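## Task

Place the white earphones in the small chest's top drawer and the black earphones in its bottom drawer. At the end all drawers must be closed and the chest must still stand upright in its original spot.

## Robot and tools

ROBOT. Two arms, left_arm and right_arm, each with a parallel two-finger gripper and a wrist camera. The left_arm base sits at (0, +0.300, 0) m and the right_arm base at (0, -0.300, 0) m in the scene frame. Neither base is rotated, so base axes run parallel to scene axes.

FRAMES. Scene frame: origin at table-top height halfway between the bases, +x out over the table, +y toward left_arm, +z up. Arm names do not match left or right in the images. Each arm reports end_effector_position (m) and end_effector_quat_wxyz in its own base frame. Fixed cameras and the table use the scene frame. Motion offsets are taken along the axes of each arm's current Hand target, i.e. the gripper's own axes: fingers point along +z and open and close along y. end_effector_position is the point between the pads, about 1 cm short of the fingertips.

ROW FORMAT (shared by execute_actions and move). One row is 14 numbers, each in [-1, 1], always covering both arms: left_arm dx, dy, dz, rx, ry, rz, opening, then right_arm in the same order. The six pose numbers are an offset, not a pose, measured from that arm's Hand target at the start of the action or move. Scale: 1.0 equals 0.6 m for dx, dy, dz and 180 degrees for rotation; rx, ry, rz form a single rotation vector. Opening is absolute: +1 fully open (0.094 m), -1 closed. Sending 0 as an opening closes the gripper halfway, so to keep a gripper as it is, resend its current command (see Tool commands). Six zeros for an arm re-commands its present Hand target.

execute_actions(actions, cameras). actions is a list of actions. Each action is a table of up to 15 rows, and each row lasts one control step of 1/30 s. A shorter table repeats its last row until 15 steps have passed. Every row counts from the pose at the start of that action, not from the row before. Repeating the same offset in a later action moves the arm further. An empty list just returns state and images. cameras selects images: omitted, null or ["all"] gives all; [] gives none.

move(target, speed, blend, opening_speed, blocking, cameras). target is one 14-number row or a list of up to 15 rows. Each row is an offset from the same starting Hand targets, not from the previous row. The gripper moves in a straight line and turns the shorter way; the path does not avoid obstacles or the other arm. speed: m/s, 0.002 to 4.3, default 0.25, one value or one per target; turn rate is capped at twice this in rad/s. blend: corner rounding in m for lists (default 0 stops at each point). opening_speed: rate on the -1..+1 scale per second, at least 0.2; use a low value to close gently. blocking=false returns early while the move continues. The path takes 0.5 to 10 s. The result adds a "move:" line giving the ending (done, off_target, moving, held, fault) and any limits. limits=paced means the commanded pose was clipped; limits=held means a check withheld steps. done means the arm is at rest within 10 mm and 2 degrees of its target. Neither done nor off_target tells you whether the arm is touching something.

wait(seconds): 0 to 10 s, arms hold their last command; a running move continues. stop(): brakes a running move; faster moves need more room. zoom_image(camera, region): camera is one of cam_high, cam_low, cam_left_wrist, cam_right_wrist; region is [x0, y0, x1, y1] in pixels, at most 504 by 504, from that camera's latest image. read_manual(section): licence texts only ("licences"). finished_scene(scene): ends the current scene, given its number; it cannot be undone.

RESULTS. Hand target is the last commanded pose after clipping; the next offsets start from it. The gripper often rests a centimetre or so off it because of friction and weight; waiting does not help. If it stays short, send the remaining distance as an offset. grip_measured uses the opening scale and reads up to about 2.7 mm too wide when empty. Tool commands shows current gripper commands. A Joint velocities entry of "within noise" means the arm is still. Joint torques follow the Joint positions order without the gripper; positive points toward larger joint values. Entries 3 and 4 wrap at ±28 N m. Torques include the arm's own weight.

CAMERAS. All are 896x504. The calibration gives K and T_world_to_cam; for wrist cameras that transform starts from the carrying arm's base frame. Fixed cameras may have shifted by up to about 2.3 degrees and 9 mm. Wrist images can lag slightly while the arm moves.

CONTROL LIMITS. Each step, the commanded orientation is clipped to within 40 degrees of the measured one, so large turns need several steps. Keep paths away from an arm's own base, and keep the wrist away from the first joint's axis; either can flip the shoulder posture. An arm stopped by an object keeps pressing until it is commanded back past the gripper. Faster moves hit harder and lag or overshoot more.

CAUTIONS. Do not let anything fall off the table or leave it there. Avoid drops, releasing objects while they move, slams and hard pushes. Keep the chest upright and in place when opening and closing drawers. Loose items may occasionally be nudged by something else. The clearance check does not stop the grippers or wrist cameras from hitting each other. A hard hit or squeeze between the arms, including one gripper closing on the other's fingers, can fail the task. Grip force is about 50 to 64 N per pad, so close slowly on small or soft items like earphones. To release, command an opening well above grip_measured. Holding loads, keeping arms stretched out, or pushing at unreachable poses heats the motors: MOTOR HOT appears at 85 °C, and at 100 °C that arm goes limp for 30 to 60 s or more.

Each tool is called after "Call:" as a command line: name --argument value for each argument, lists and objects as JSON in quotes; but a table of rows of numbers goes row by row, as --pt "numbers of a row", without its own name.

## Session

Call:
execute_actions --actions '[]'

Scene clock: 0.00 s.
left_arm: end_effector_position=(+0.2559, +0.0104, +0.2445) grip_measured=+1.000 end_effector_quat_wxyz=(-0.025, +0.678, -0.727, -0.105) | right_arm: end_effector_position=(+0.4470, -0.1696, +0.2946) grip_measured=+1.000 end_effector_quat_wxyz=(+0.391, +0.249, +0.687, -0.560)
Joint positions: left_arm=[-0.077 1.077 1.049 -1.665 -0.179 -1.589 0.094] | right_arm=[-0.008 1.335 0.815 0.271 1.294 -0.373 0.094]
Joint velocities: within noise
Joint torques (N m): no reading
Heat: left arm: hottest shoulder 28 °C; right arm: hottest elbow 29 °C.
Hand target: left_arm +0.2618, +0.0099, +0.2531; -0.033, +0.679, -0.727, -0.096 | right_arm +0.4528, -0.1696, +0.3127; +0.406, +0.262, +0.678, -0.555
Tool commands: left_gripper/opening=+1.0 right_gripper/opening=+1.0
camera_calibration:
cam_left_wrist: T_world_to_cam=[[0.9913, -0.0727289, -0.109707, -0.227804], [-0.041122, -0.962885, 0.26676, -0.00759548], [-0.125036, -0.259927, -0.957499, 0.352681], [0, 0, 0, 1]] pos_world=[0.269608, 0.0677899, 0.314726]
cam_right_wrist: T_world_to_cam=[[-0.779072, -0.26318, 0.56902, 0.136973], [-0.626933, 0.328848, -0.706267, 0.58344], [-0.00124547, -0.90697, -0.421193, 0.0579827], [0, 0, 0, 1]] pos_world=[0.472562, -0.103226, 0.358546]

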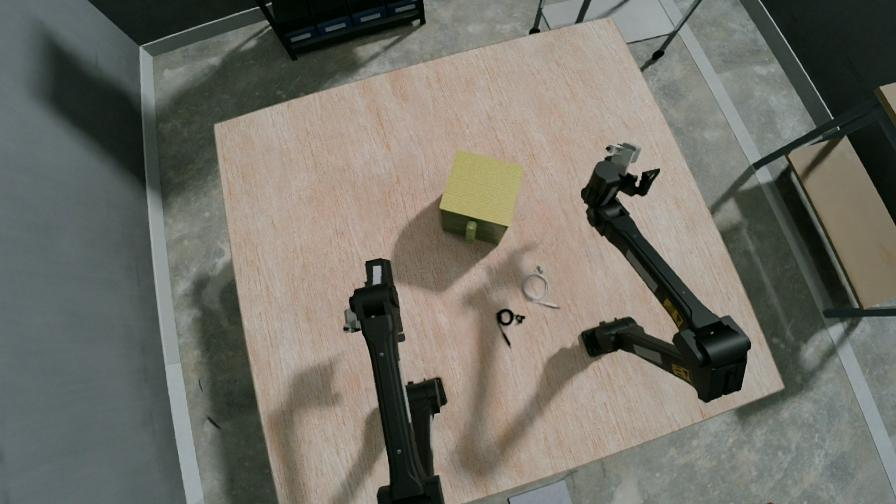

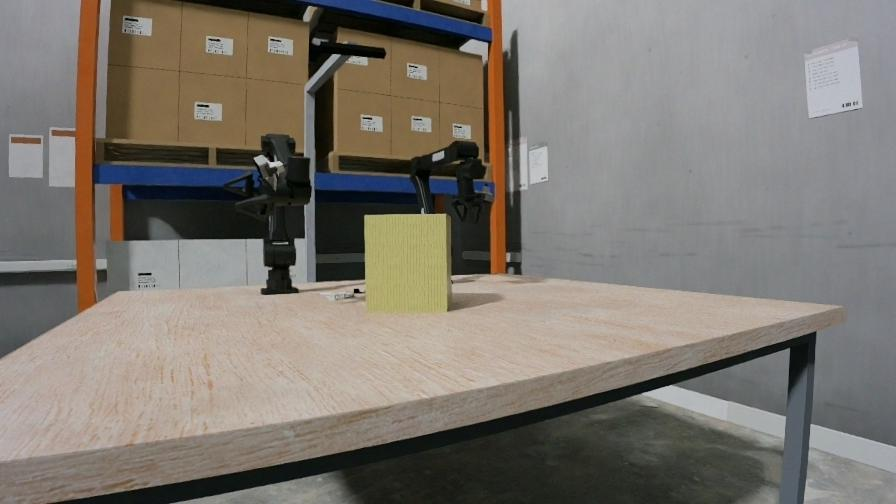

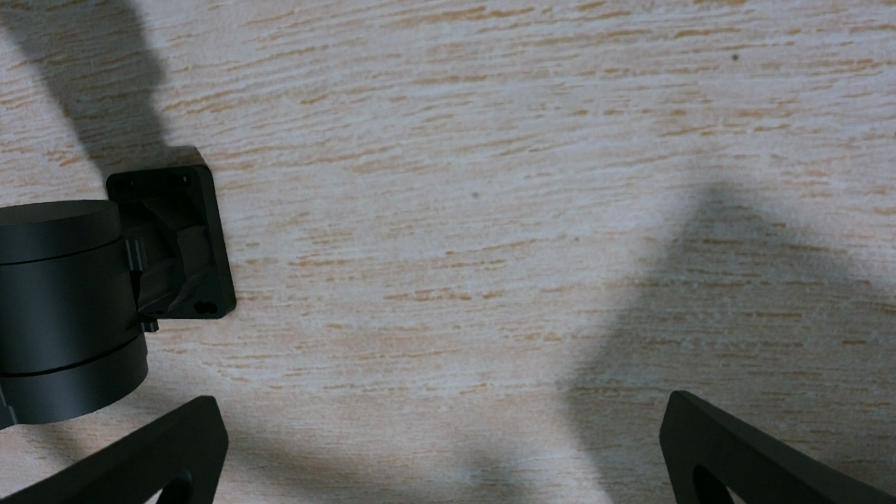

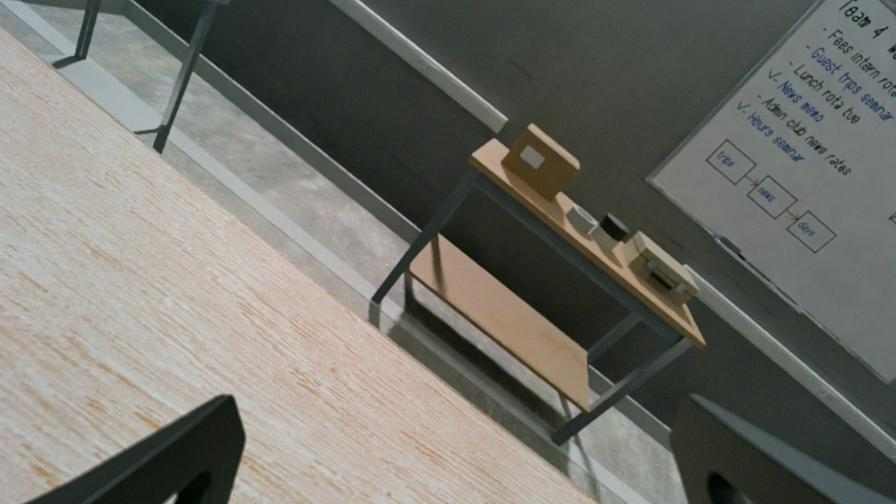

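Call:
move --target '[0.4,-0.1545,-0.0825,0.481,-0.246,0.493,0.3,0,0,0,0,0,0,0]' --speed 0.5 --cameras '["cam_high"]'

Call:
move --target '[0,0,0,0,0,0,0.3,0.26,-0.143,-0.65,-0.498,0.145,-0.361,0]' --speed 0.4

Scene clock: 14.77 s.
left_arm: end_effector_position=(+0.3345, -0.2438, +0.2492) grip_measured=+0.302 end_effector_quat_wxyz=(+0.579, +0.220, +0.765, -0.174) | right_arm: end_effector_position=(+0.4470, -0.1696, +0.2946) grip_measured=+0.002 end_effector_quat_wxyz=(+0.391, +0.249, +0.687, -0.560)
Joint positions: left_arm=[-0.667 0.854 0.464 0.117 -0.092 -0.039 0.061] | right_arm=[-0.008 1.335 0.815 0.271 1.294 -0.373 0.047]
Joint velocities: within noise
Joint torques (N m): left_arm=[2.14 -0.44 8.51 2.21 -0.06 -0.05] | right_arm=[-0.32 -9.29 12 1.22 0.21 0.01]
Heat: left arm: hottest shoulder 28 °C; right arm: hottest elbow 32 °C.
Hand target: left_arm +0.3398, -0.2402, +0.2500; +0.585, +0.218, +0.763, -0.168 | right_arm +0.4528, -0.1696, +0.3127; +0.406, +0.262, +0.678, -0.555
Off the commanded pose: left_arm 0.007 m, 1 deg | right_arm 0.019 m, 3 deg.
move: off_target (right_arm)
Images, in order (width x height): cam_high 896x504.

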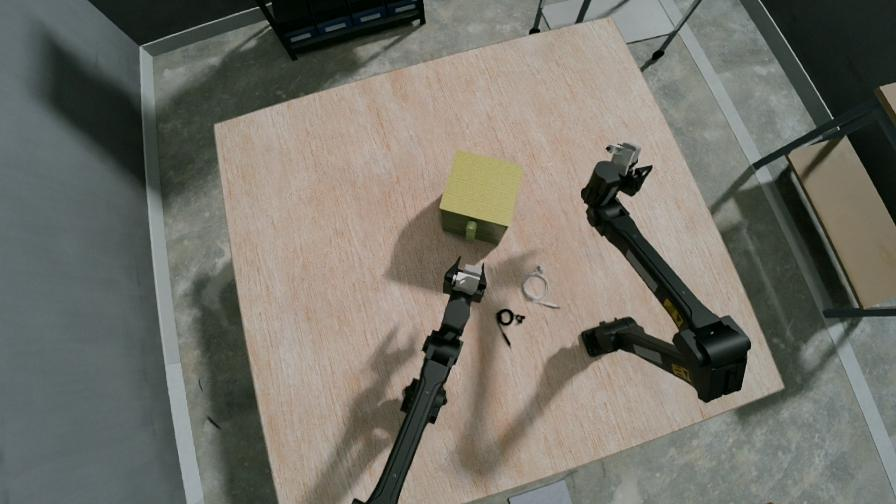

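Scene clock: 17.97 s.
left_arm: end_effector_position=(+0.3346, -0.2436, +0.2492) grip_measured=+0.302 end_effector_quat_wxyz=(+0.579, +0.220, +0.765, -0.174) | right_arm: end_effector_position=(+0.1874, +0.1555, +0.2229) grip_measured=+0.002 end_effector_quat_wxyz=(-0.028, -0.330, +0.943, -0.012)
Joint positions: left_arm=[-0.666 0.854 0.464 0.117 -0.092 -0.038 0.061] | right_arm=[0.697 1.007 0.958 -1.582 0.003 0.024 0.047]
Joint velocities: within noise
Joint torques (N m): left_arm=[2.32 -0.44 8.49 2.18 -0.04 -0.03] | right_arm=[0.56 -3.78 15.84 -0.43 -0.16 -0.14]
Heat: left arm: hottest shoulder 28 °C; right arm: hottest elbow 33 °C.
Hand target: left_arm +0.3399, -0.2401, +0.2501; +0.585, +0.218, +0.763, -0.168 | right_arm +0.1993, +0.1702, +0.2496; -0.001, -0.342, +0.940, +0.000
Off the commanded pose: left_arm 0.006 m, 1 deg | right_arm 0.033 m, 4 deg.
move: off_target (right_arm)
camera_calibration:
cam_left_wrist: T_world_to_cam=[[-0.549435, -0.835531, 0.00312645, -0.0222837], [-0.553884, 0.361421, -0.750059, 0.497301], [0.625567, -0.41384, -0.661364, -0.0614357], [0, 0, 0, 1]] pos_world=[0.301636, -0.223778, 0.332443]
cam_right_wrist: T_world_to_cam=[[0.618583, -0.785653, -0.010205, 0.00965218], [-0.684474, -0.545206, 0.48399, 0.144572], [-0.385812, -0.292403, -0.875014, 0.399901], [0, 0, 0, 1]] pos_world=[0.247271, 0.203337, 0.280046]

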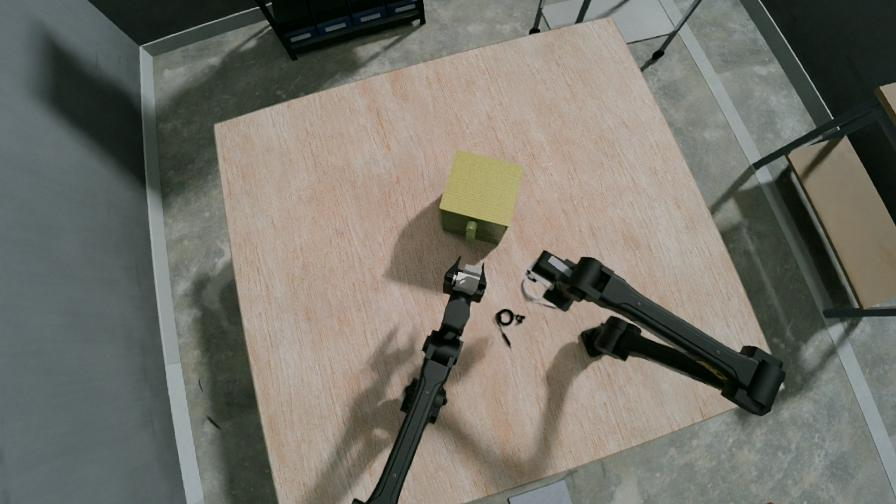

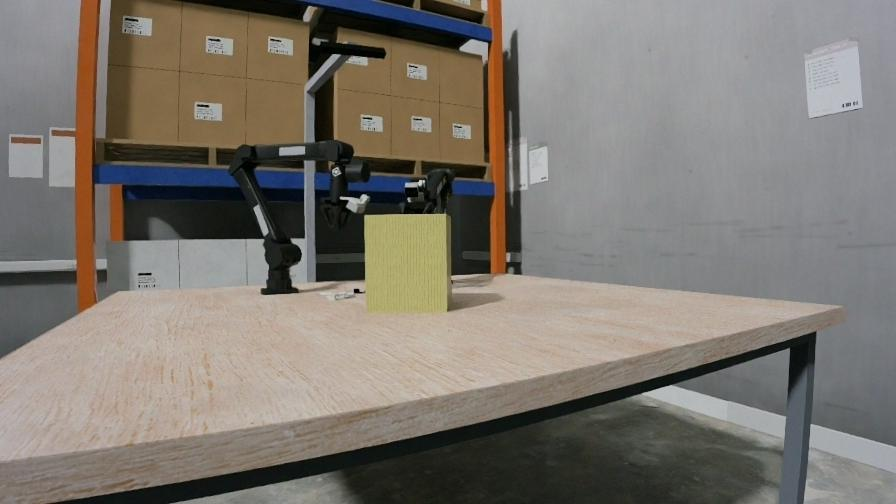

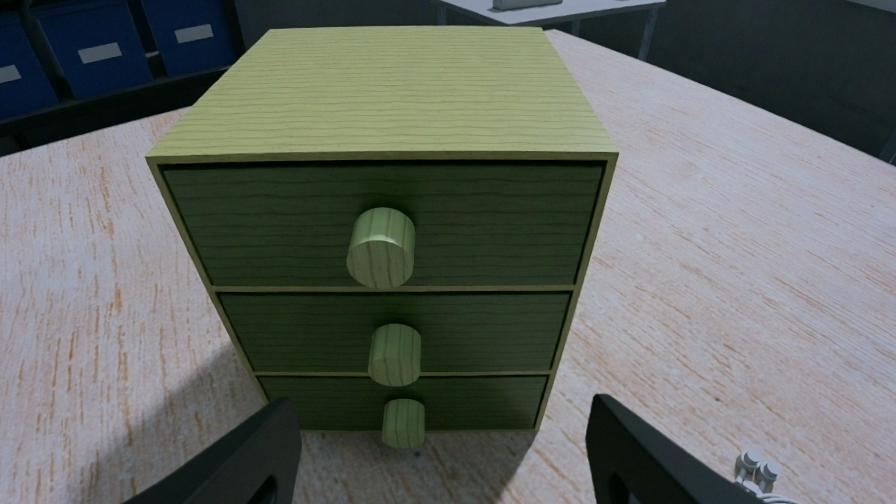

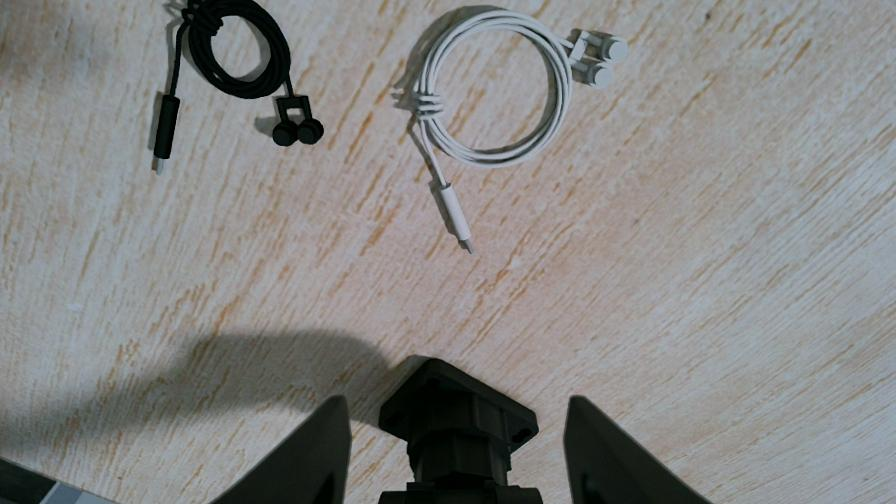

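Call:
move --pt "0.025 0.037 0.087 0 0 0 0.3 0 0 0 0 0 0 0" --pt "0.016 0.0345 0.217 0 0 0 0.3 0 0 0 0 0 0 0" --speed 0.15 --cameras '["cam_left_wrist"]'

Scene clock: 22.33 s.
left_arm: end_effector_position=(+0.4369, -0.2827, +0.1842) grip_measured=+0.302 end_effector_quat_wxyz=(+0.563, +0.222, +0.778, -0.168) | right_arm: end_effector_position=(+0.1872, +0.1556, +0.2229) grip_measured=+0.002 end_effector_quat_wxyz=(-0.028, -0.331, +0.943, -0.012)
Joint positions: left_arm=[-0.576 1.34 0.612 0.412 -0.007 -0.015 0.061] | right_arm=[0.697 1.007 0.958 -1.583 0.003 0.023 0.047]
Joint velocities: within noise
Joint torques (N m): left_arm=[1.67 -4.72 10.37 2.14 -0.07 -0.03] | right_arm=[0.62 -3.49 15.87 -0.34 -0.11 -0.17]
Heat: left arm: hottest shoulder 28 °C; right arm: hottest elbow 33 °C.
Hand target: left_arm +0.4554, -0.2879, +0.2069; +0.585, +0.218, +0.763, -0.168 | right_arm +0.1993, +0.1703, +0.2496; -0.001, -0.342, +0.940, +0.000
Off the commanded pose: left_arm 0.030 m, 3 deg | right_arm 0.033 m, 4 deg.
move: off_target (left_arm, right_arm)
camera_calibration:
cam_left_wrist: T_world_to_cam=[[-0.546646, -0.837353, 0.00417224, -0.000441474], [-0.582476, 0.376667, -0.720308, 0.530728], [0.601581, -0.396184, -0.693642, -0.163199], [0, 0, 0, 1]] pos_world=[0.407072, -0.264934, 0.269088]
Images, in order (width x height): cam_left_wrist 896x504.

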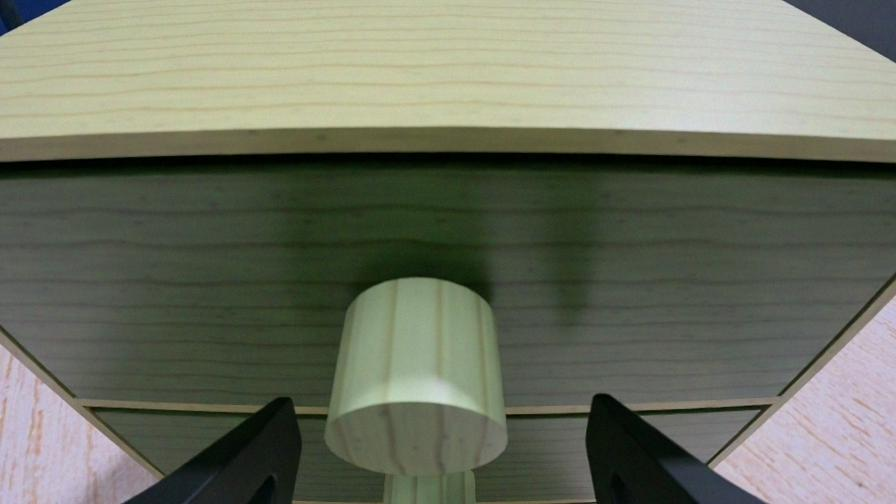

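Call:
move --pt "-0.035 0.009 0.006 0 0 0 0.3 0 0 0 0 0 0 0" --pt "-0.035 0.009 0.006 0 0 0 -0.65 0 0 0 0 0 0 0" --speed 0.1 --opening_speed 0.7 --cameras '["cam_left_wrist"]'

Scene clock: 25.93 s.
left_arm: end_effector_position=(+0.4487, -0.2850, +0.1981) grip_measured=-0.440 end_effector_quat_wxyz=(+0.564, +0.222, +0.777, -0.169) | right_arm: end_effector_position=(+0.1872, +0.1556, +0.2229) grip_measured=+0.002 end_effector_quat_wxyz=(-0.028, -0.331, +0.943, -0.012)
Joint positions: left_arm=[-0.563 1.34 0.656 0.373 0.005 -0.011 0.026] | right_arm=[0.697 1.007 0.958 -1.583 0.003 0.023 0.047]
Joint velocities: within noise
Joint torques (N m): left_arm=[1.79 -6.01 10.85 1.33 -0.03 -0.05] | right_arm=[0.62 -3.66 15.87 -0.35 -0.11 -0.18]
Heat: left arm: hottest elbow 29 °C; right arm: hottest elbow 33 °C.
Hand target: left_arm +0.4658, -0.2880, +0.2262; +0.585, +0.218, +0.763, -0.168 | right_arm +0.1993, +0.1703, +0.2496; -0.001, -0.342, +0.940, +0.000
Off the commanded pose: left_arm 0.033 m, 3 deg | right_arm 0.033 m, 4 deg.
move: off_target (left_arm, right_arm); target 2's new opening was sent with left_arm's hand 0.033 m and 3 deg from that target
camera_calibration:
cam_left_wrist: T_world_to_cam=[[-0.54716, -0.837017, 0.00439272, 0.00435435], [-0.579548, 0.375055, -0.723504, 0.547305], [0.603937, -0.398418, -0.690306, -0.163935], [0, 0, 0, 1]] pos_world=[0.418578, -0.266939, 0.282793]
Images, in order (width x height): cam_left_wrist 896x504.

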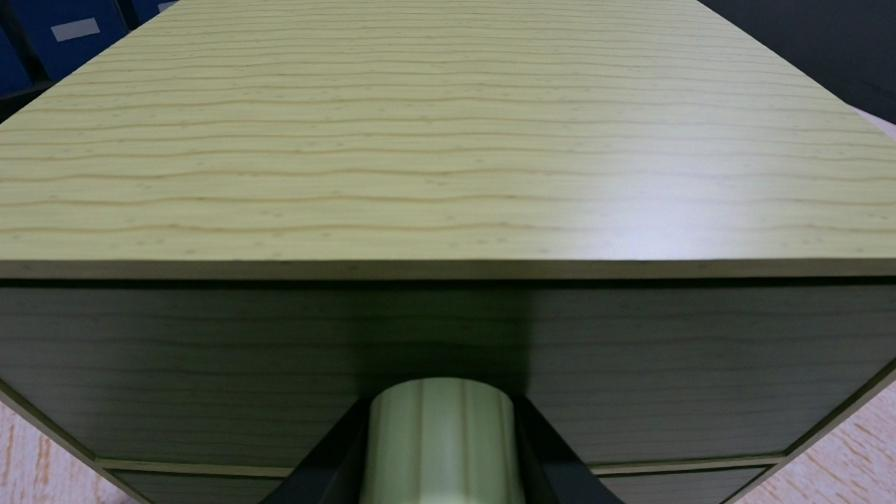

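Call:
move --target '[0.093,-0.009,-0.207,0,0,0,-0.65,0,0,0,0,0,0,0]' --speed 0.12 --cameras '["cam_left_wrist","cam_high"]'

Scene clock: 31.33 s.
left_arm: end_effector_position=(+0.3489, -0.2205, +0.1955) grip_measured=-0.441 end_effector_quat_wxyz=(+0.577, +0.217, +0.769, -0.169) | right_arm: end_effector_position=(+0.1872, +0.1556, +0.2229) grip_measured=+0.002 end_effector_quat_wxyz=(-0.028, -0.331, +0.943, -0.012)
Joint positions: left_arm=[-0.563 0.964 0.361 0.322 -0.002 -0.011 0.026] | right_arm=[0.697 1.007 0.958 -1.583 0.003 0.023 0.047]
Joint velocities: within noise
Joint torques (N m): left_arm=[0.73 -2.26 8.21 1.61 -0.34 -0.07] | right_arm=[0.67 -3.78 15.91 -0.35 -0.11 -0.17]
Heat: left arm: hottest elbow 29 °C; right arm: hottest elbow 34 °C.
Hand target: left_arm +0.3490, -0.2214, +0.2047; +0.585, +0.218, +0.763, -0.168 | right_arm +0.1993, +0.1703, +0.2496; -0.001, -0.342, +0.940, +0.000
Off the commanded pose: left_arm 0.009 m, 1 deg | right_arm 0.033 m, 4 deg.
move: off_target (right_arm)
camera_calibration:
cam_left_wrist: T_world_to_cam=[[-0.541111, -0.840949, 0.00184085, 0.00129527], [-0.562695, 0.360439, -0.743947, 0.458328], [0.624958, -0.403594, -0.668236, -0.0925394], [0, 0, 0, 1]] pos_world=[0.316433, -0.201458, 0.279131]
Images, in order (width x height): cam_high 896x504, cam_left_wrist 896x504.

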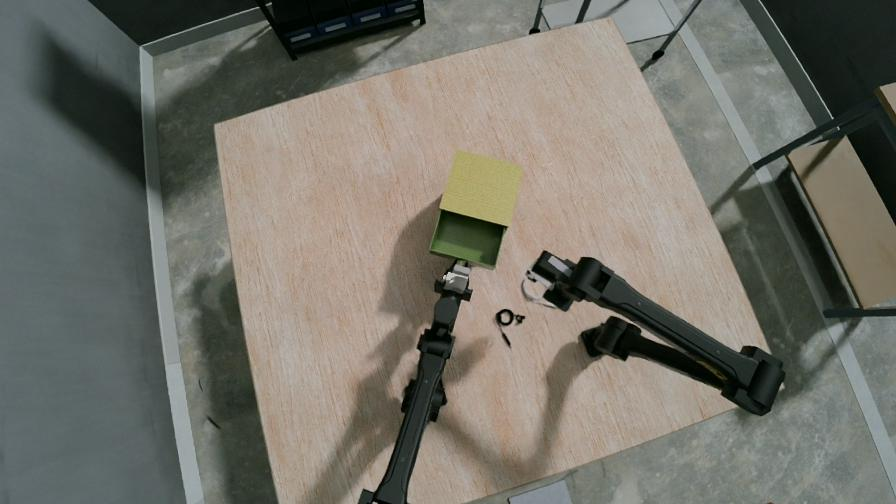

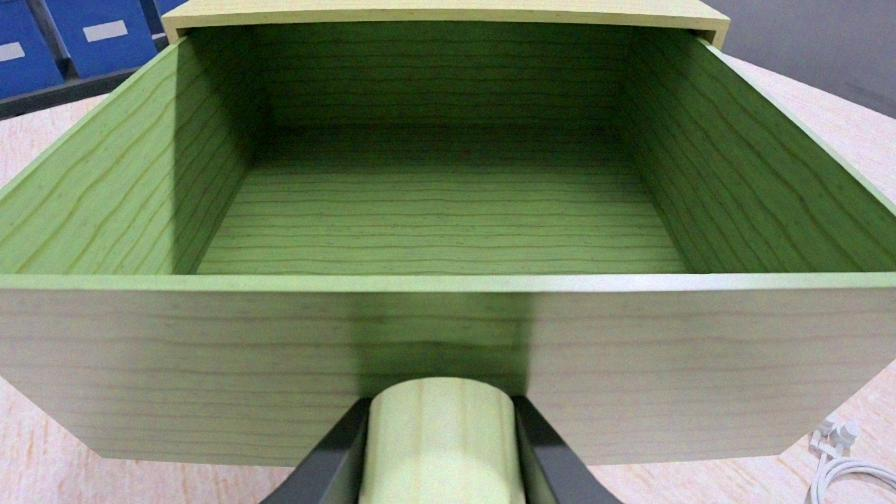

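Call:
move --pt "0 0 0 0 0 0 0.1 0 0 0 0 0 0 0" --pt "0 0 -0.117 0 0 0 0.1 0 0 0 0 0 0 0" --pt "-0.1375 0.241 -0.292 0 0 0 0.1 0 0 0 0 0 0 0" --speed 0.25 --cameras '["cam_left_wrist","cam_right_wrist","cam_high"]'

Scene clock: 36.33 s.
left_arm: end_effector_position=(+0.2955, -0.0266, +0.3018) grip_measured=+0.098 end_effector_quat_wxyz=(+0.570, +0.211, +0.772, -0.185) | right_arm: end_effector_position=(+0.1872, +0.1556, +0.2229) grip_measured=+0.002 end_effector_quat_wxyz=(-0.028, -0.331, +0.943, -0.012)
Joint positions: left_arm=[0.388 0.502 0.533 -0.509 0.912 0.341 0.052] | right_arm=[0.697 1.007 0.958 -1.583 0.003 0.023 0.047]
Joint velocities: within noise
Joint torques (N m): left_arm=[2.37 2.73 12.63 0.98 0.19 -0.03] | right_arm=[0.5 -3.66 15.9 -0.36 -0.11 -0.17]
Heat: left arm: hottest elbow 30 °C; right arm: hottest elbow 34 °C.
Hand target: left_arm +0.3002, -0.0203, +0.3294; +0.585, +0.218, +0.763, -0.168 | right_arm +0.1993, +0.1703, +0.2496; -0.001, -0.342, +0.940, +0.000
Off the commanded pose: left_arm 0.029 m, 3 deg | right_arm 0.033 m, 4 deg.
move: off_target (left_arm, right_arm)
camera_calibration:
cam_left_wrist: T_world_to_cam=[[-0.548256, -0.835445, 0.038041, 0.12656], [-0.576909, 0.344878, -0.740429, 0.440087], [0.605468, -0.427891, -0.671057, 0.096115], [0, 0, 0, 1]] pos_world=[0.265083, -0.00491578, 0.385537]
cam_right_wrist: T_world_to_cam=[[0.619539, -0.784894, -0.0106066, 0.0095145], [-0.683542, -0.546084, 0.484318, 0.144416], [-0.38593, -0.292804, -0.874828, 0.399951], [0, 0, 0, 1]] pos_world=[0.247173, 0.203438, 0.280046]
Images, in order (width x height): cam_high 896x504, cam_left_wrist 896x504, cam_right_wrist 896x504.

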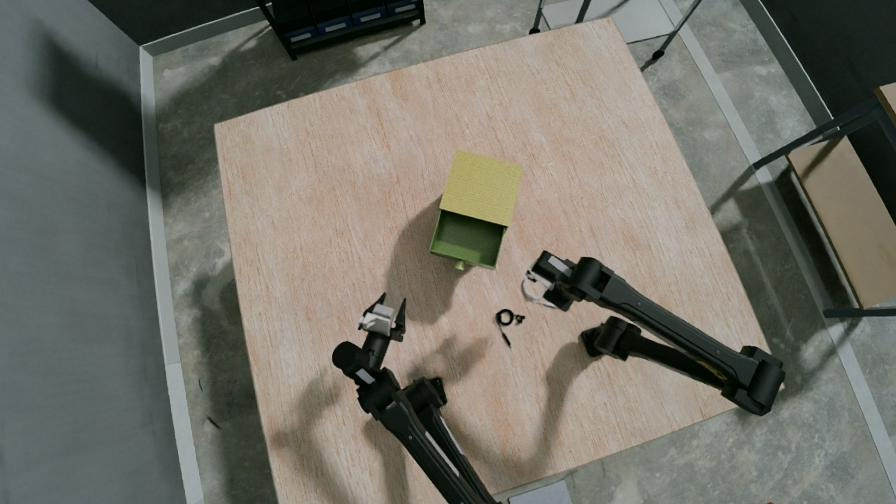

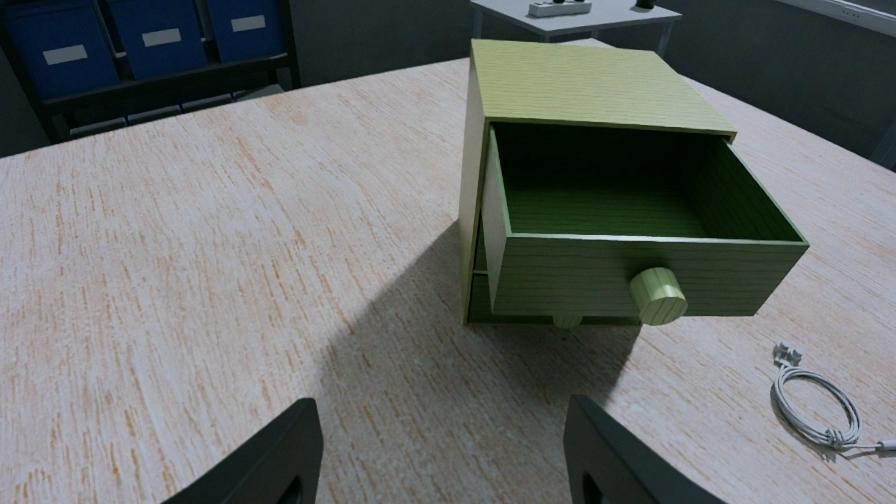

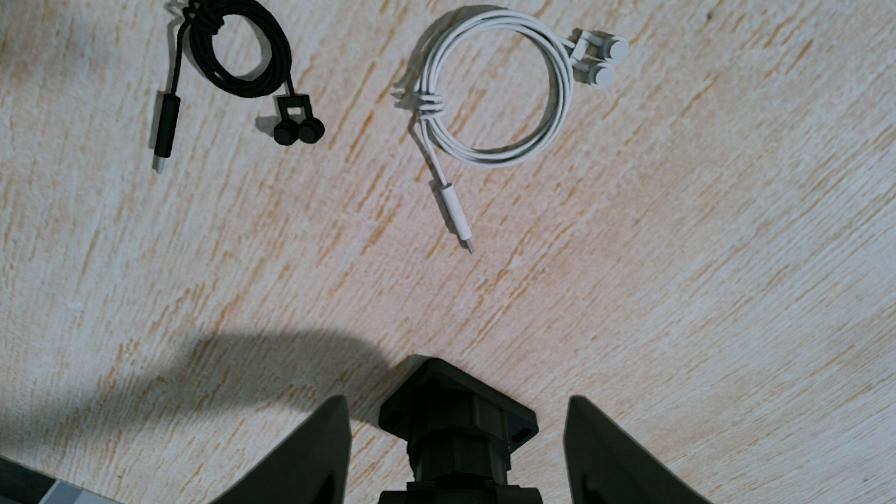

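Call:
move --target '[0,0,0,0,0,0,0.1,-0.0415,0.019,0.25,0,0,0.052,-0.25]' --cameras '["cam_right_wrist"]'

Scene clock: 41.90 s.
left_arm: end_effector_position=(+0.2954, -0.0265, +0.3017) grip_measured=+0.098 end_effector_quat_wxyz=(+0.570, +0.211, +0.772, -0.185) | right_arm: end_effector_position=(+0.2127, +0.1920, +0.1023) grip_measured=-0.248 end_effector_quat_wxyz=(-0.001, -0.266, +0.964, -0.001)
Joint positions: left_arm=[0.388 0.502 0.533 -0.51 0.912 0.342 0.052] | right_arm=[0.736 1.178 0.751 -1.147 0 0.196 0.035]
Joint velocities: within noise
Joint torques (N m): left_arm=[2.14 2.67 12.64 1.03 0.17 -0.03] | right_arm=[0.56 -5.42 8.13 0.4 -0.01 0.11]
Heat: left arm: hottest elbow 31 °C; right arm: hottest elbow 35 °C.
Hand target: left_arm +0.3002, -0.0203, +0.3294; +0.585, +0.218, +0.763, -0.168 | right_arm +0.2108, +0.1950, +0.0995; -0.001, -0.264, +0.964, +0.000
Off the commanded pose: left_arm 0.029 m, 3 deg | right_arm 0.005 m, 0 deg.
move: off_target (left_arm)
camera_calibration:
cam_right_wrist: T_world_to_cam=[[0.508985, -0.860648, -0.0147749, 0.0595698], [-0.772493, -0.464288, 0.433234, 0.248595], [-0.379722, -0.209096, -0.90116, 0.300262], [0, 0, 0, 1]] pos_world=[0.275733, 0.229472, 0.163764]
Images, in order (width x height): cam_right_wrist 896x504.

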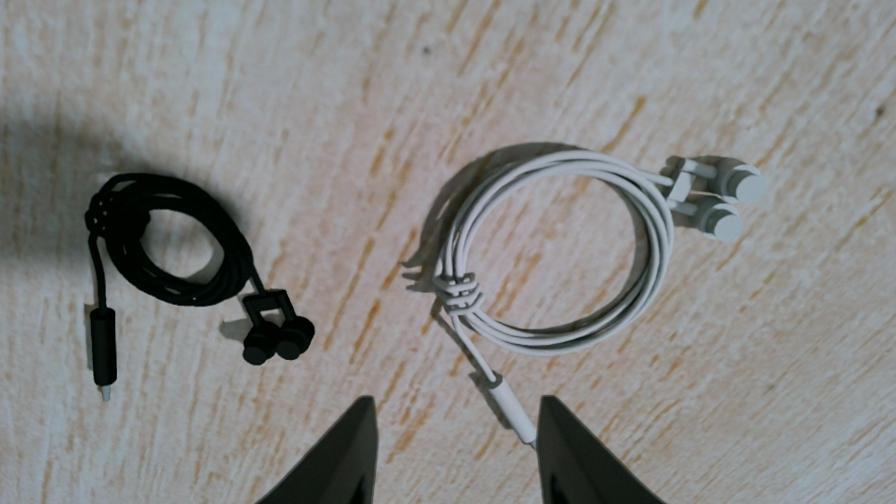

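Call:
move --pt "0 0 0 0 0 0 0.1 0.012 0.001 0.1 0 0 0 -0.25" --pt "0 0 0 0 0 0 0.1 0.012 0.001 0.153 0 0 0 -0.25" --pt "0 0 0 0 0 0 0.1 0.012 0.001 0.153 0 0 0 -0.98" --speed 0.12 --opening_speed 0.7 --cameras '["cam_right_wrist"]'

Scene clock: 46.83 s.
left_arm: end_effector_position=(+0.2954, -0.0266, +0.3018) grip_measured=+0.098 end_effector_quat_wxyz=(+0.570, +0.211, +0.772, -0.185) | right_arm: end_effector_position=(+0.2072, +0.1916, +0.0125) grip_measured=-0.893 end_effector_quat_wxyz=(+0.002, -0.267, +0.964, +0.002)
Joint positions: left_arm=[0.388 0.502 0.533 -0.51 0.913 0.342 0.052] | right_arm=[0.747 1.33 0.595 -0.83 -0.002 0.206 0.005]
Joint velocities: within noise
Joint torques (N m): left_arm=[2.14 2.37 12.63 0.99 0.19 -0.02] | right_arm=[0.32 -5.36 6.26 0.38 0.06 0.12]
Heat: left arm: hottest elbow 31 °C; right arm: hottest elbow 35 °C.
Hand target: left_arm +0.3002, -0.0204, +0.3294; +0.585, +0.218, +0.763, -0.168 | right_arm +0.2040, +0.1919, +0.0078; -0.001, -0.265, +0.964, +0.000
Off the commanded pose: left_arm 0.029 m, 3 deg | right_arm 0.006 m, 1 deg.
move: off_target (left_arm)
camera_calibration:
cam_right_wrist: T_world_to_cam=[[0.510749, -0.85954, -0.0180712, 0.0602177], [-0.773919, -0.468823, 0.425739, 0.284256], [-0.374412, -0.20346, -0.904665, 0.21499], [0, 0, 0, 1]] pos_world=[0.26973, 0.228768, 0.0745635]
Images, in order (width x height): cam_right_wrist 896x504.

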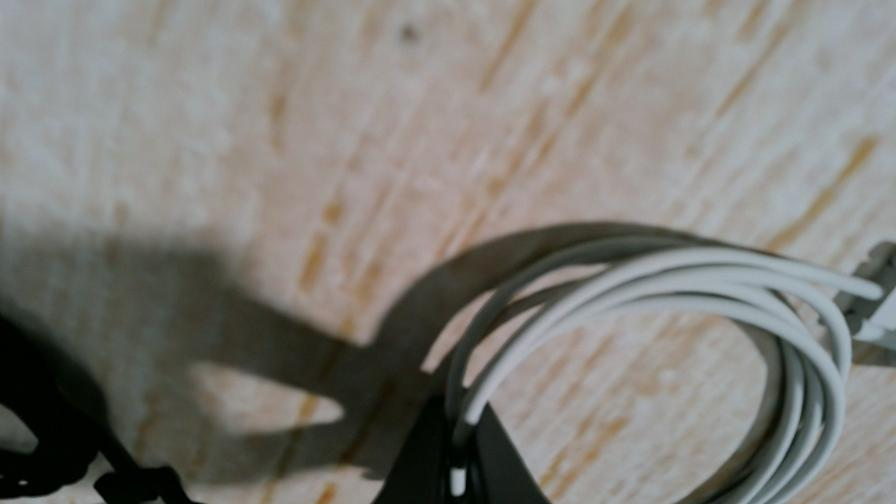

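Call:
move --pt "0 0 0 0 0 0 0.1 0 0 -0.55 0 0 0 -0.98" --pt "0 0 0 0 0 0 0.1 -0.48 0.128 -0.637 0 0 -0.144 -0.98" --speed 0.25 --blend 0.05 --cameras '["cam_right_wrist","cam_high","cam_left_wrist"]'

Scene clock: 51.97 s.
left_arm: end_effector_position=(+0.2954, -0.0266, +0.3018) grip_measured=+0.098 end_effector_quat_wxyz=(+0.570, +0.211, +0.772, -0.185) | right_arm: end_effector_position=(+0.4116, +0.3942, +0.3563) grip_measured=-0.903 end_effector_quat_wxyz=(+0.077, -0.460, +0.884, +0.024)
Joint positions: left_arm=[0.388 0.502 0.533 -0.51 0.913 0.342 0.052] | right_arm=[0.764 1.774 2.07 -1.704 -0.002 -0.195 0.005]
Joint velocities: within noise
Joint torques (N m): left_arm=[1.9 2.49 12.67 0.96 0.19 -0.05] | right_arm=[0.62 -15.33 16.02 0.1 0.01 -0.2]
Heat: left arm: hottest elbow 32 °C; right arm: hottest elbow 35 °C.
Hand target: left_arm +0.3002, -0.0204, +0.3294; +0.585, +0.218, +0.763, -0.168 | right_arm +0.4133, +0.4049, +0.3897; -0.001, -0.474, +0.881, +0.001
Off the commanded pose: left_arm 0.029 m, 3 deg | right_arm 0.035 m, 9 deg.
joint sent to its limit (right arm) — joint 4 (wrist pitch), lower limit. The joint targets are off in orientation, not in position.
move: off_target (left_arm, right_arm)
camera_calibration:
cam_left_wrist: T_world_to_cam=[[-0.548873, -0.83508, 0.0371546, 0.127013], [-0.576254, 0.345808, -0.740505, 0.439889], [0.605533, -0.427854, -0.671023, 0.0961453], [0, 0, 0, 1]] pos_world=[0.264983, -0.00491518, 0.385537]
cam_right_wrist: T_world_to_cam=[[0.815895, -0.578034, 0.0138545, -0.111886], [-0.557876, -0.780693, 0.28159, 0.476432], [-0.151953, -0.237477, -0.959435, 0.585091], [0, 0, 0, 1]] pos_world=[0.445984, 0.446219, 0.428748]
Images, in order (width x height): cam_high 896x504, cam_left_wrist 896x504, cam_right_wrist 896x504.

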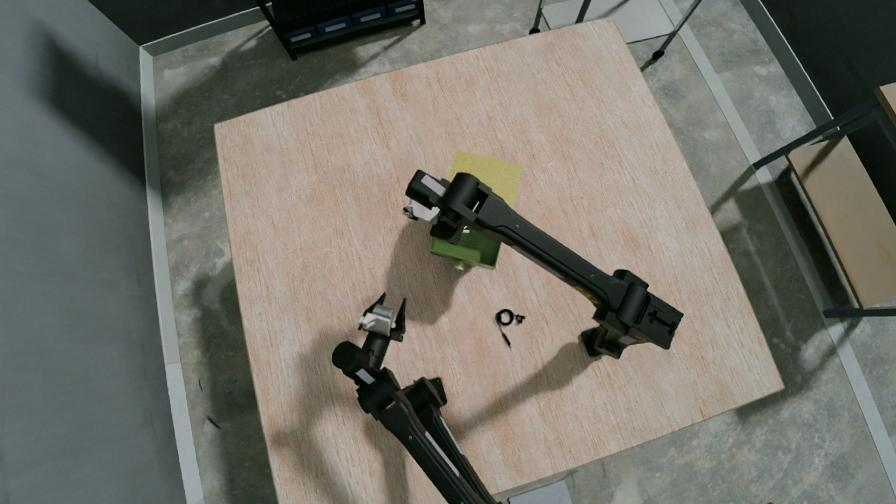

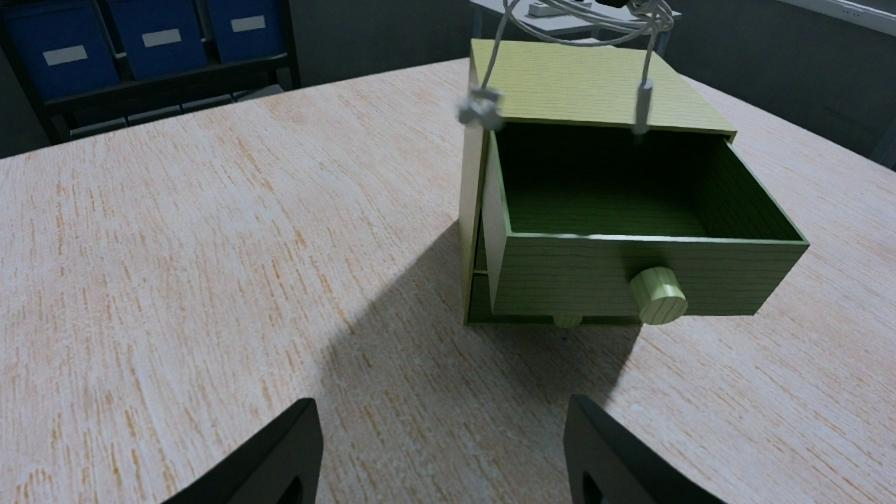

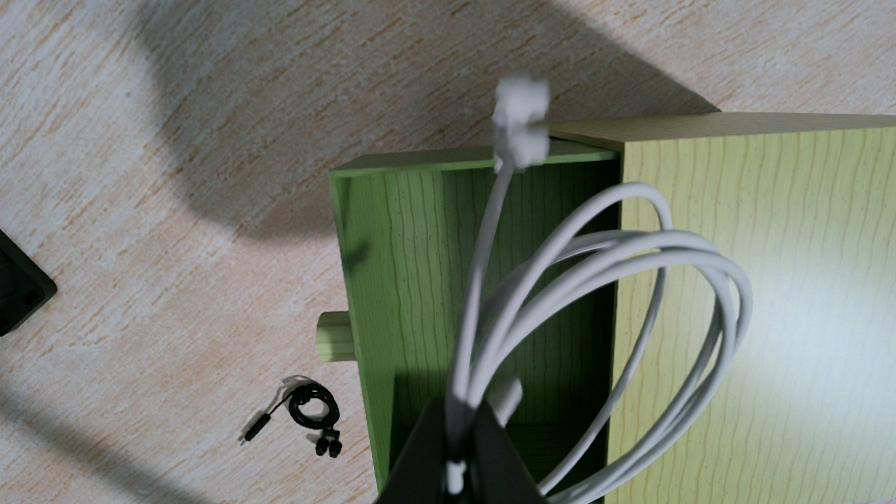

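Call:
move --target '[0,0,0,0,0,0,0.1,0.017,-0.025,0.033,0,0,0.5,-0.98]' --speed 0.4 --cameras '[]'

Call:
wait --seconds 1 --cameras '["cam_right_wrist","cam_left_wrist"]'

Scene clock: 58.40 s.
left_arm: end_effector_position=(+0.2954, -0.0264, +0.3018) grip_measured=+0.098 end_effector_quat_wxyz=(+0.570, +0.211, +0.772, -0.185) | right_arm: end_effector_position=(+0.4148, +0.3908, +0.3563) grip_measured=-0.903 end_effector_quat_wxyz=(+0.043, +0.273, +0.959, +0.069)
Joint positions: left_arm=[0.389 0.502 0.533 -0.51 0.913 0.342 0.052] | right_arm=[0.758 1.774 2.07 -1.704 0.003 1.313 0.005]
Joint velocities: within noise
Joint torques (N m): left_arm=[2.08 2.32 12.62 0.99 0.19 -0.03] | right_arm=[-1.26 -15.33 11.92 0.03 -0.04 0.01]
Heat: left arm: hottest elbow 33 °C; right arm: hottest elbow 36 °C.
Hand target: left_arm +0.3002, -0.0203, +0.3294; +0.585, +0.218, +0.763, -0.168 | right_arm +0.4201, +0.3881, +0.3698; -0.001, +0.287, +0.958, +0.000
Off the commanded pose: left_arm 0.029 m, 3 deg | right_arm 0.015 m, 9 deg.
joint sent to its limit (right arm) — joint 4 (wrist pitch), lower limit. The joint targets are off in orientation, not in position.
move: off_target (left_arm, right_arm)
No camera images: "cameras" was empty.

Scene clock: 59.40 s.
left_arm: end_effector_position=(+0.2954, -0.0264, +0.3018) grip_measured=+0.098 end_effector_quat_wxyz=(+0.570, +0.211, +0.772, -0.185) | right_arm: end_effector_position=(+0.4149, +0.3907, +0.3563) grip_measured=-0.903 end_effector_quat_wxyz=(+0.043, +0.274, +0.958, +0.069)
Joint positions: left_arm=[0.389 0.502 0.533 -0.51 0.913 0.342 0.052] | right_arm=[0.757 1.774 2.07 -1.704 0.003 1.313 0.005]
Joint velocities: within noise
Joint torques (N m): left_arm=[2.02 2.49 12.67 1.05 0.18 -0.03] | right_arm=[-1.14 -15.44 11.89 0.03 -0.05 0.11]
Heat: left arm: hottest elbow 33 °C; right arm: hottest elbow 36 °C.
Hand target: left_arm +0.3002, -0.0203, +0.3294; +0.585, +0.218, +0.763, -0.168 | right_arm +0.4203, +0.3880, +0.3698; -0.001, +0.287, +0.958, +0.000
Tool commands: left_gripper/opening=+0.1 right_gripper/opening=-0.98
Off the commanded pose: left_arm 0.029 m, 3 deg | right_arm 0.015 m, 9 deg.
wait: 1.00 s; at rest by 0.17 s
camera_calibration:
cam_left_wrist: T_world_to_cam=[[-0.548559, -0.835288, 0.0371174, 0.127027], [-0.576404, 0.345639, -0.740467, 0.439879], [0.605674, -0.427585, -0.671067, 0.0961688], [0, 0, 0, 1]] pos_world=[0.264983, -0.00481474, 0.385537]
cam_right_wrist: T_world_to_cam=[[-0.521404, -0.836137, -0.170334, 0.604772], [-0.816393, 0.430728, 0.384676, 0.0728127], [-0.248274, 0.339631, -0.9072, 0.380712], [0, 0, 0, 1]] pos_world=[0.469295, 0.345008, 0.420385]
Images, in order (width x height): cam_left_wrist 896x504, cam_right_wrist 896x504.

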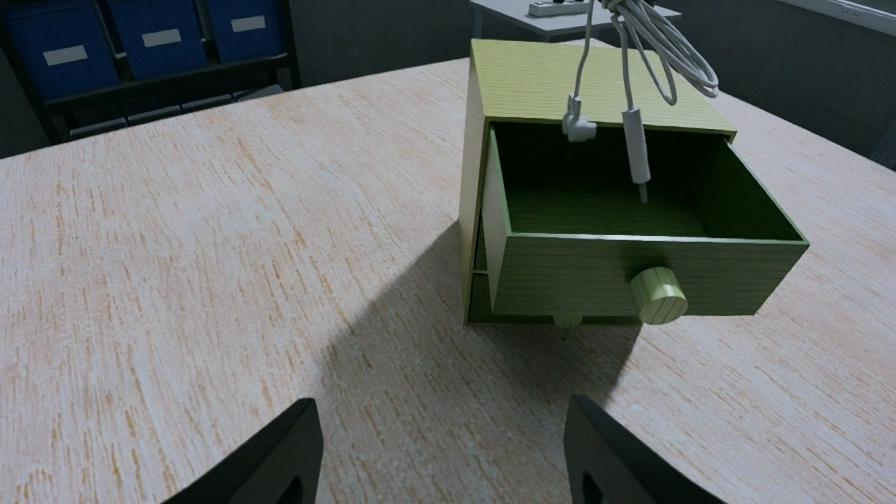

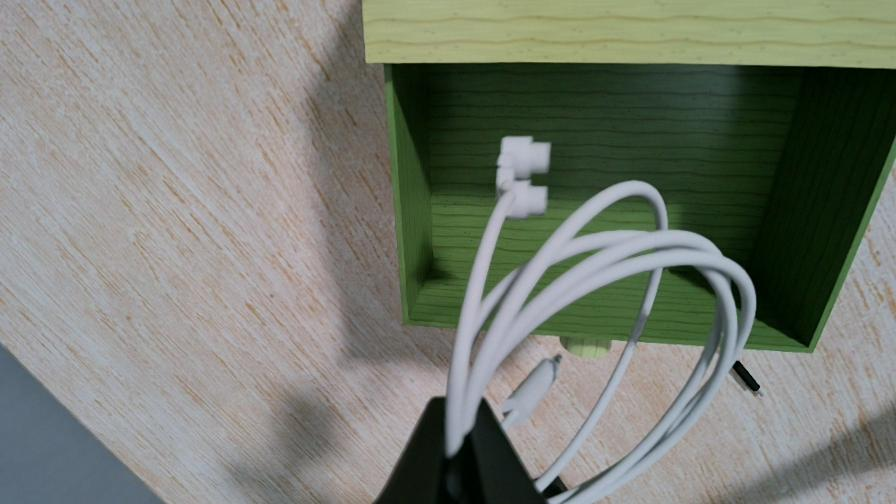

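Call:
move --target '[0,0,0,0,0,0,0.1,0,0,0.2,0,0,0,-0.98]' --speed 0.15 --cameras '["cam_right_wrist","cam_left_wrist"]'

Scene clock: 62.10 s.
left_arm: end_effector_position=(+0.2954, -0.0264, +0.3018) grip_measured=+0.098 end_effector_quat_wxyz=(+0.570, +0.211, +0.772, -0.185) | right_arm: end_effector_position=(+0.4156, +0.3916, +0.2474) grip_measured=-0.904 end_effector_quat_wxyz=(-0.003, +0.275, +0.961, -0.007)
Joint positions: left_arm=[0.389 0.502 0.533 -0.51 0.913 0.342 0.052] | right_arm=[0.757 1.855 1.902 -1.633 0.002 1.315 0.005]
Joint velocities: within noise
Joint torques (N m): left_arm=[1.96 2.32 12.68 0.95 0.19 -0.04] | right_arm=[-1.2 -17.08 8.96 0.28 -0.04 0.14]
Heat: left arm: hottest elbow 33 °C; right arm: hottest elbow 36 °C.
Hand target: left_arm +0.3002, -0.0203, +0.3294; +0.585, +0.218, +0.763, -0.168 | right_arm +0.4200, +0.3880, +0.2497; -0.001, +0.288, +0.958, +0.000
Off the commanded pose: left_arm 0.029 m, 3 deg | right_arm 0.006 m, 2 deg.
move: off_target (left_arm)
camera_calibration:
cam_left_wrist: T_world_to_cam=[[-0.548559, -0.835288, 0.0371174, 0.127027], [-0.576404, 0.345639, -0.740467, 0.439879], [0.605674, -0.427585, -0.671067, 0.0961688], [0, 0, 0, 1]] pos_world=[0.264983, -0.00481474, 0.385537]
cam_right_wrist: T_world_to_cam=[[-0.534026, -0.845468, -0.000491952, 0.554204], [-0.762631, 0.481452, 0.431971, 0.0609153], [-0.364981, 0.231059, -0.901887, 0.371468], [0, 0, 0, 1]] pos_world=[0.477994, 0.353403, 0.308982]
Images, in order (width x height): cam_left_wrist 896x504, cam_right_wrist 896x504.

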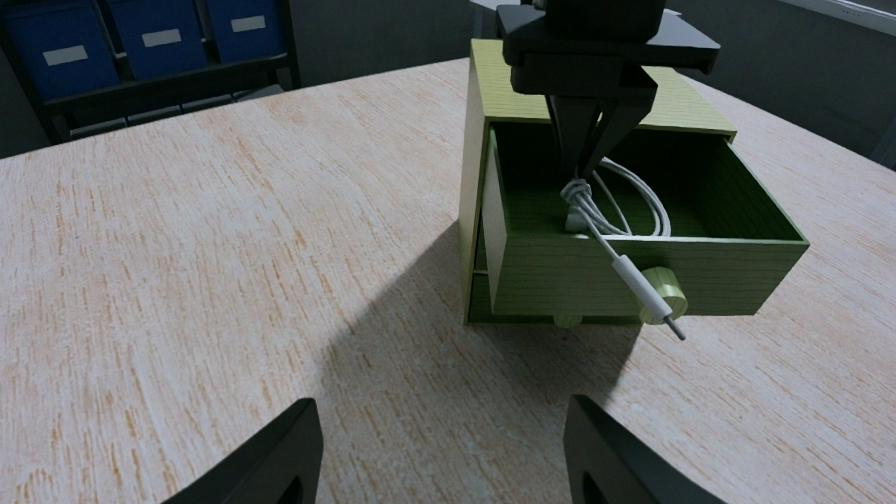

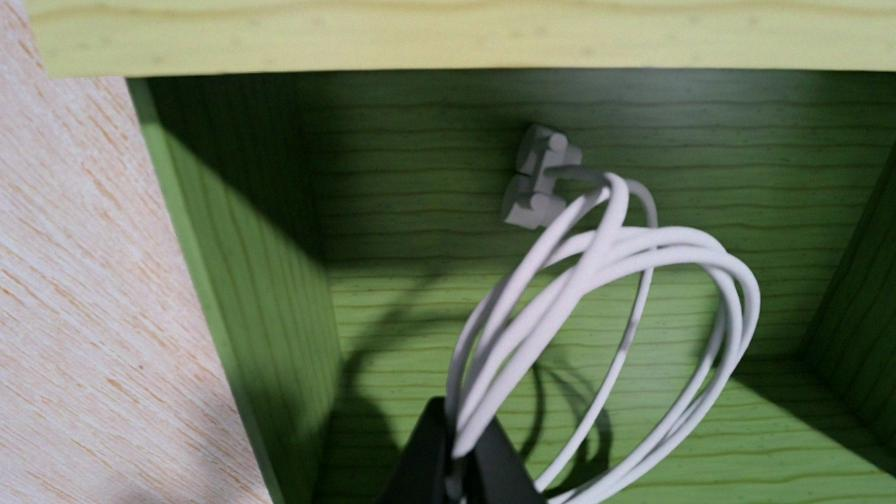

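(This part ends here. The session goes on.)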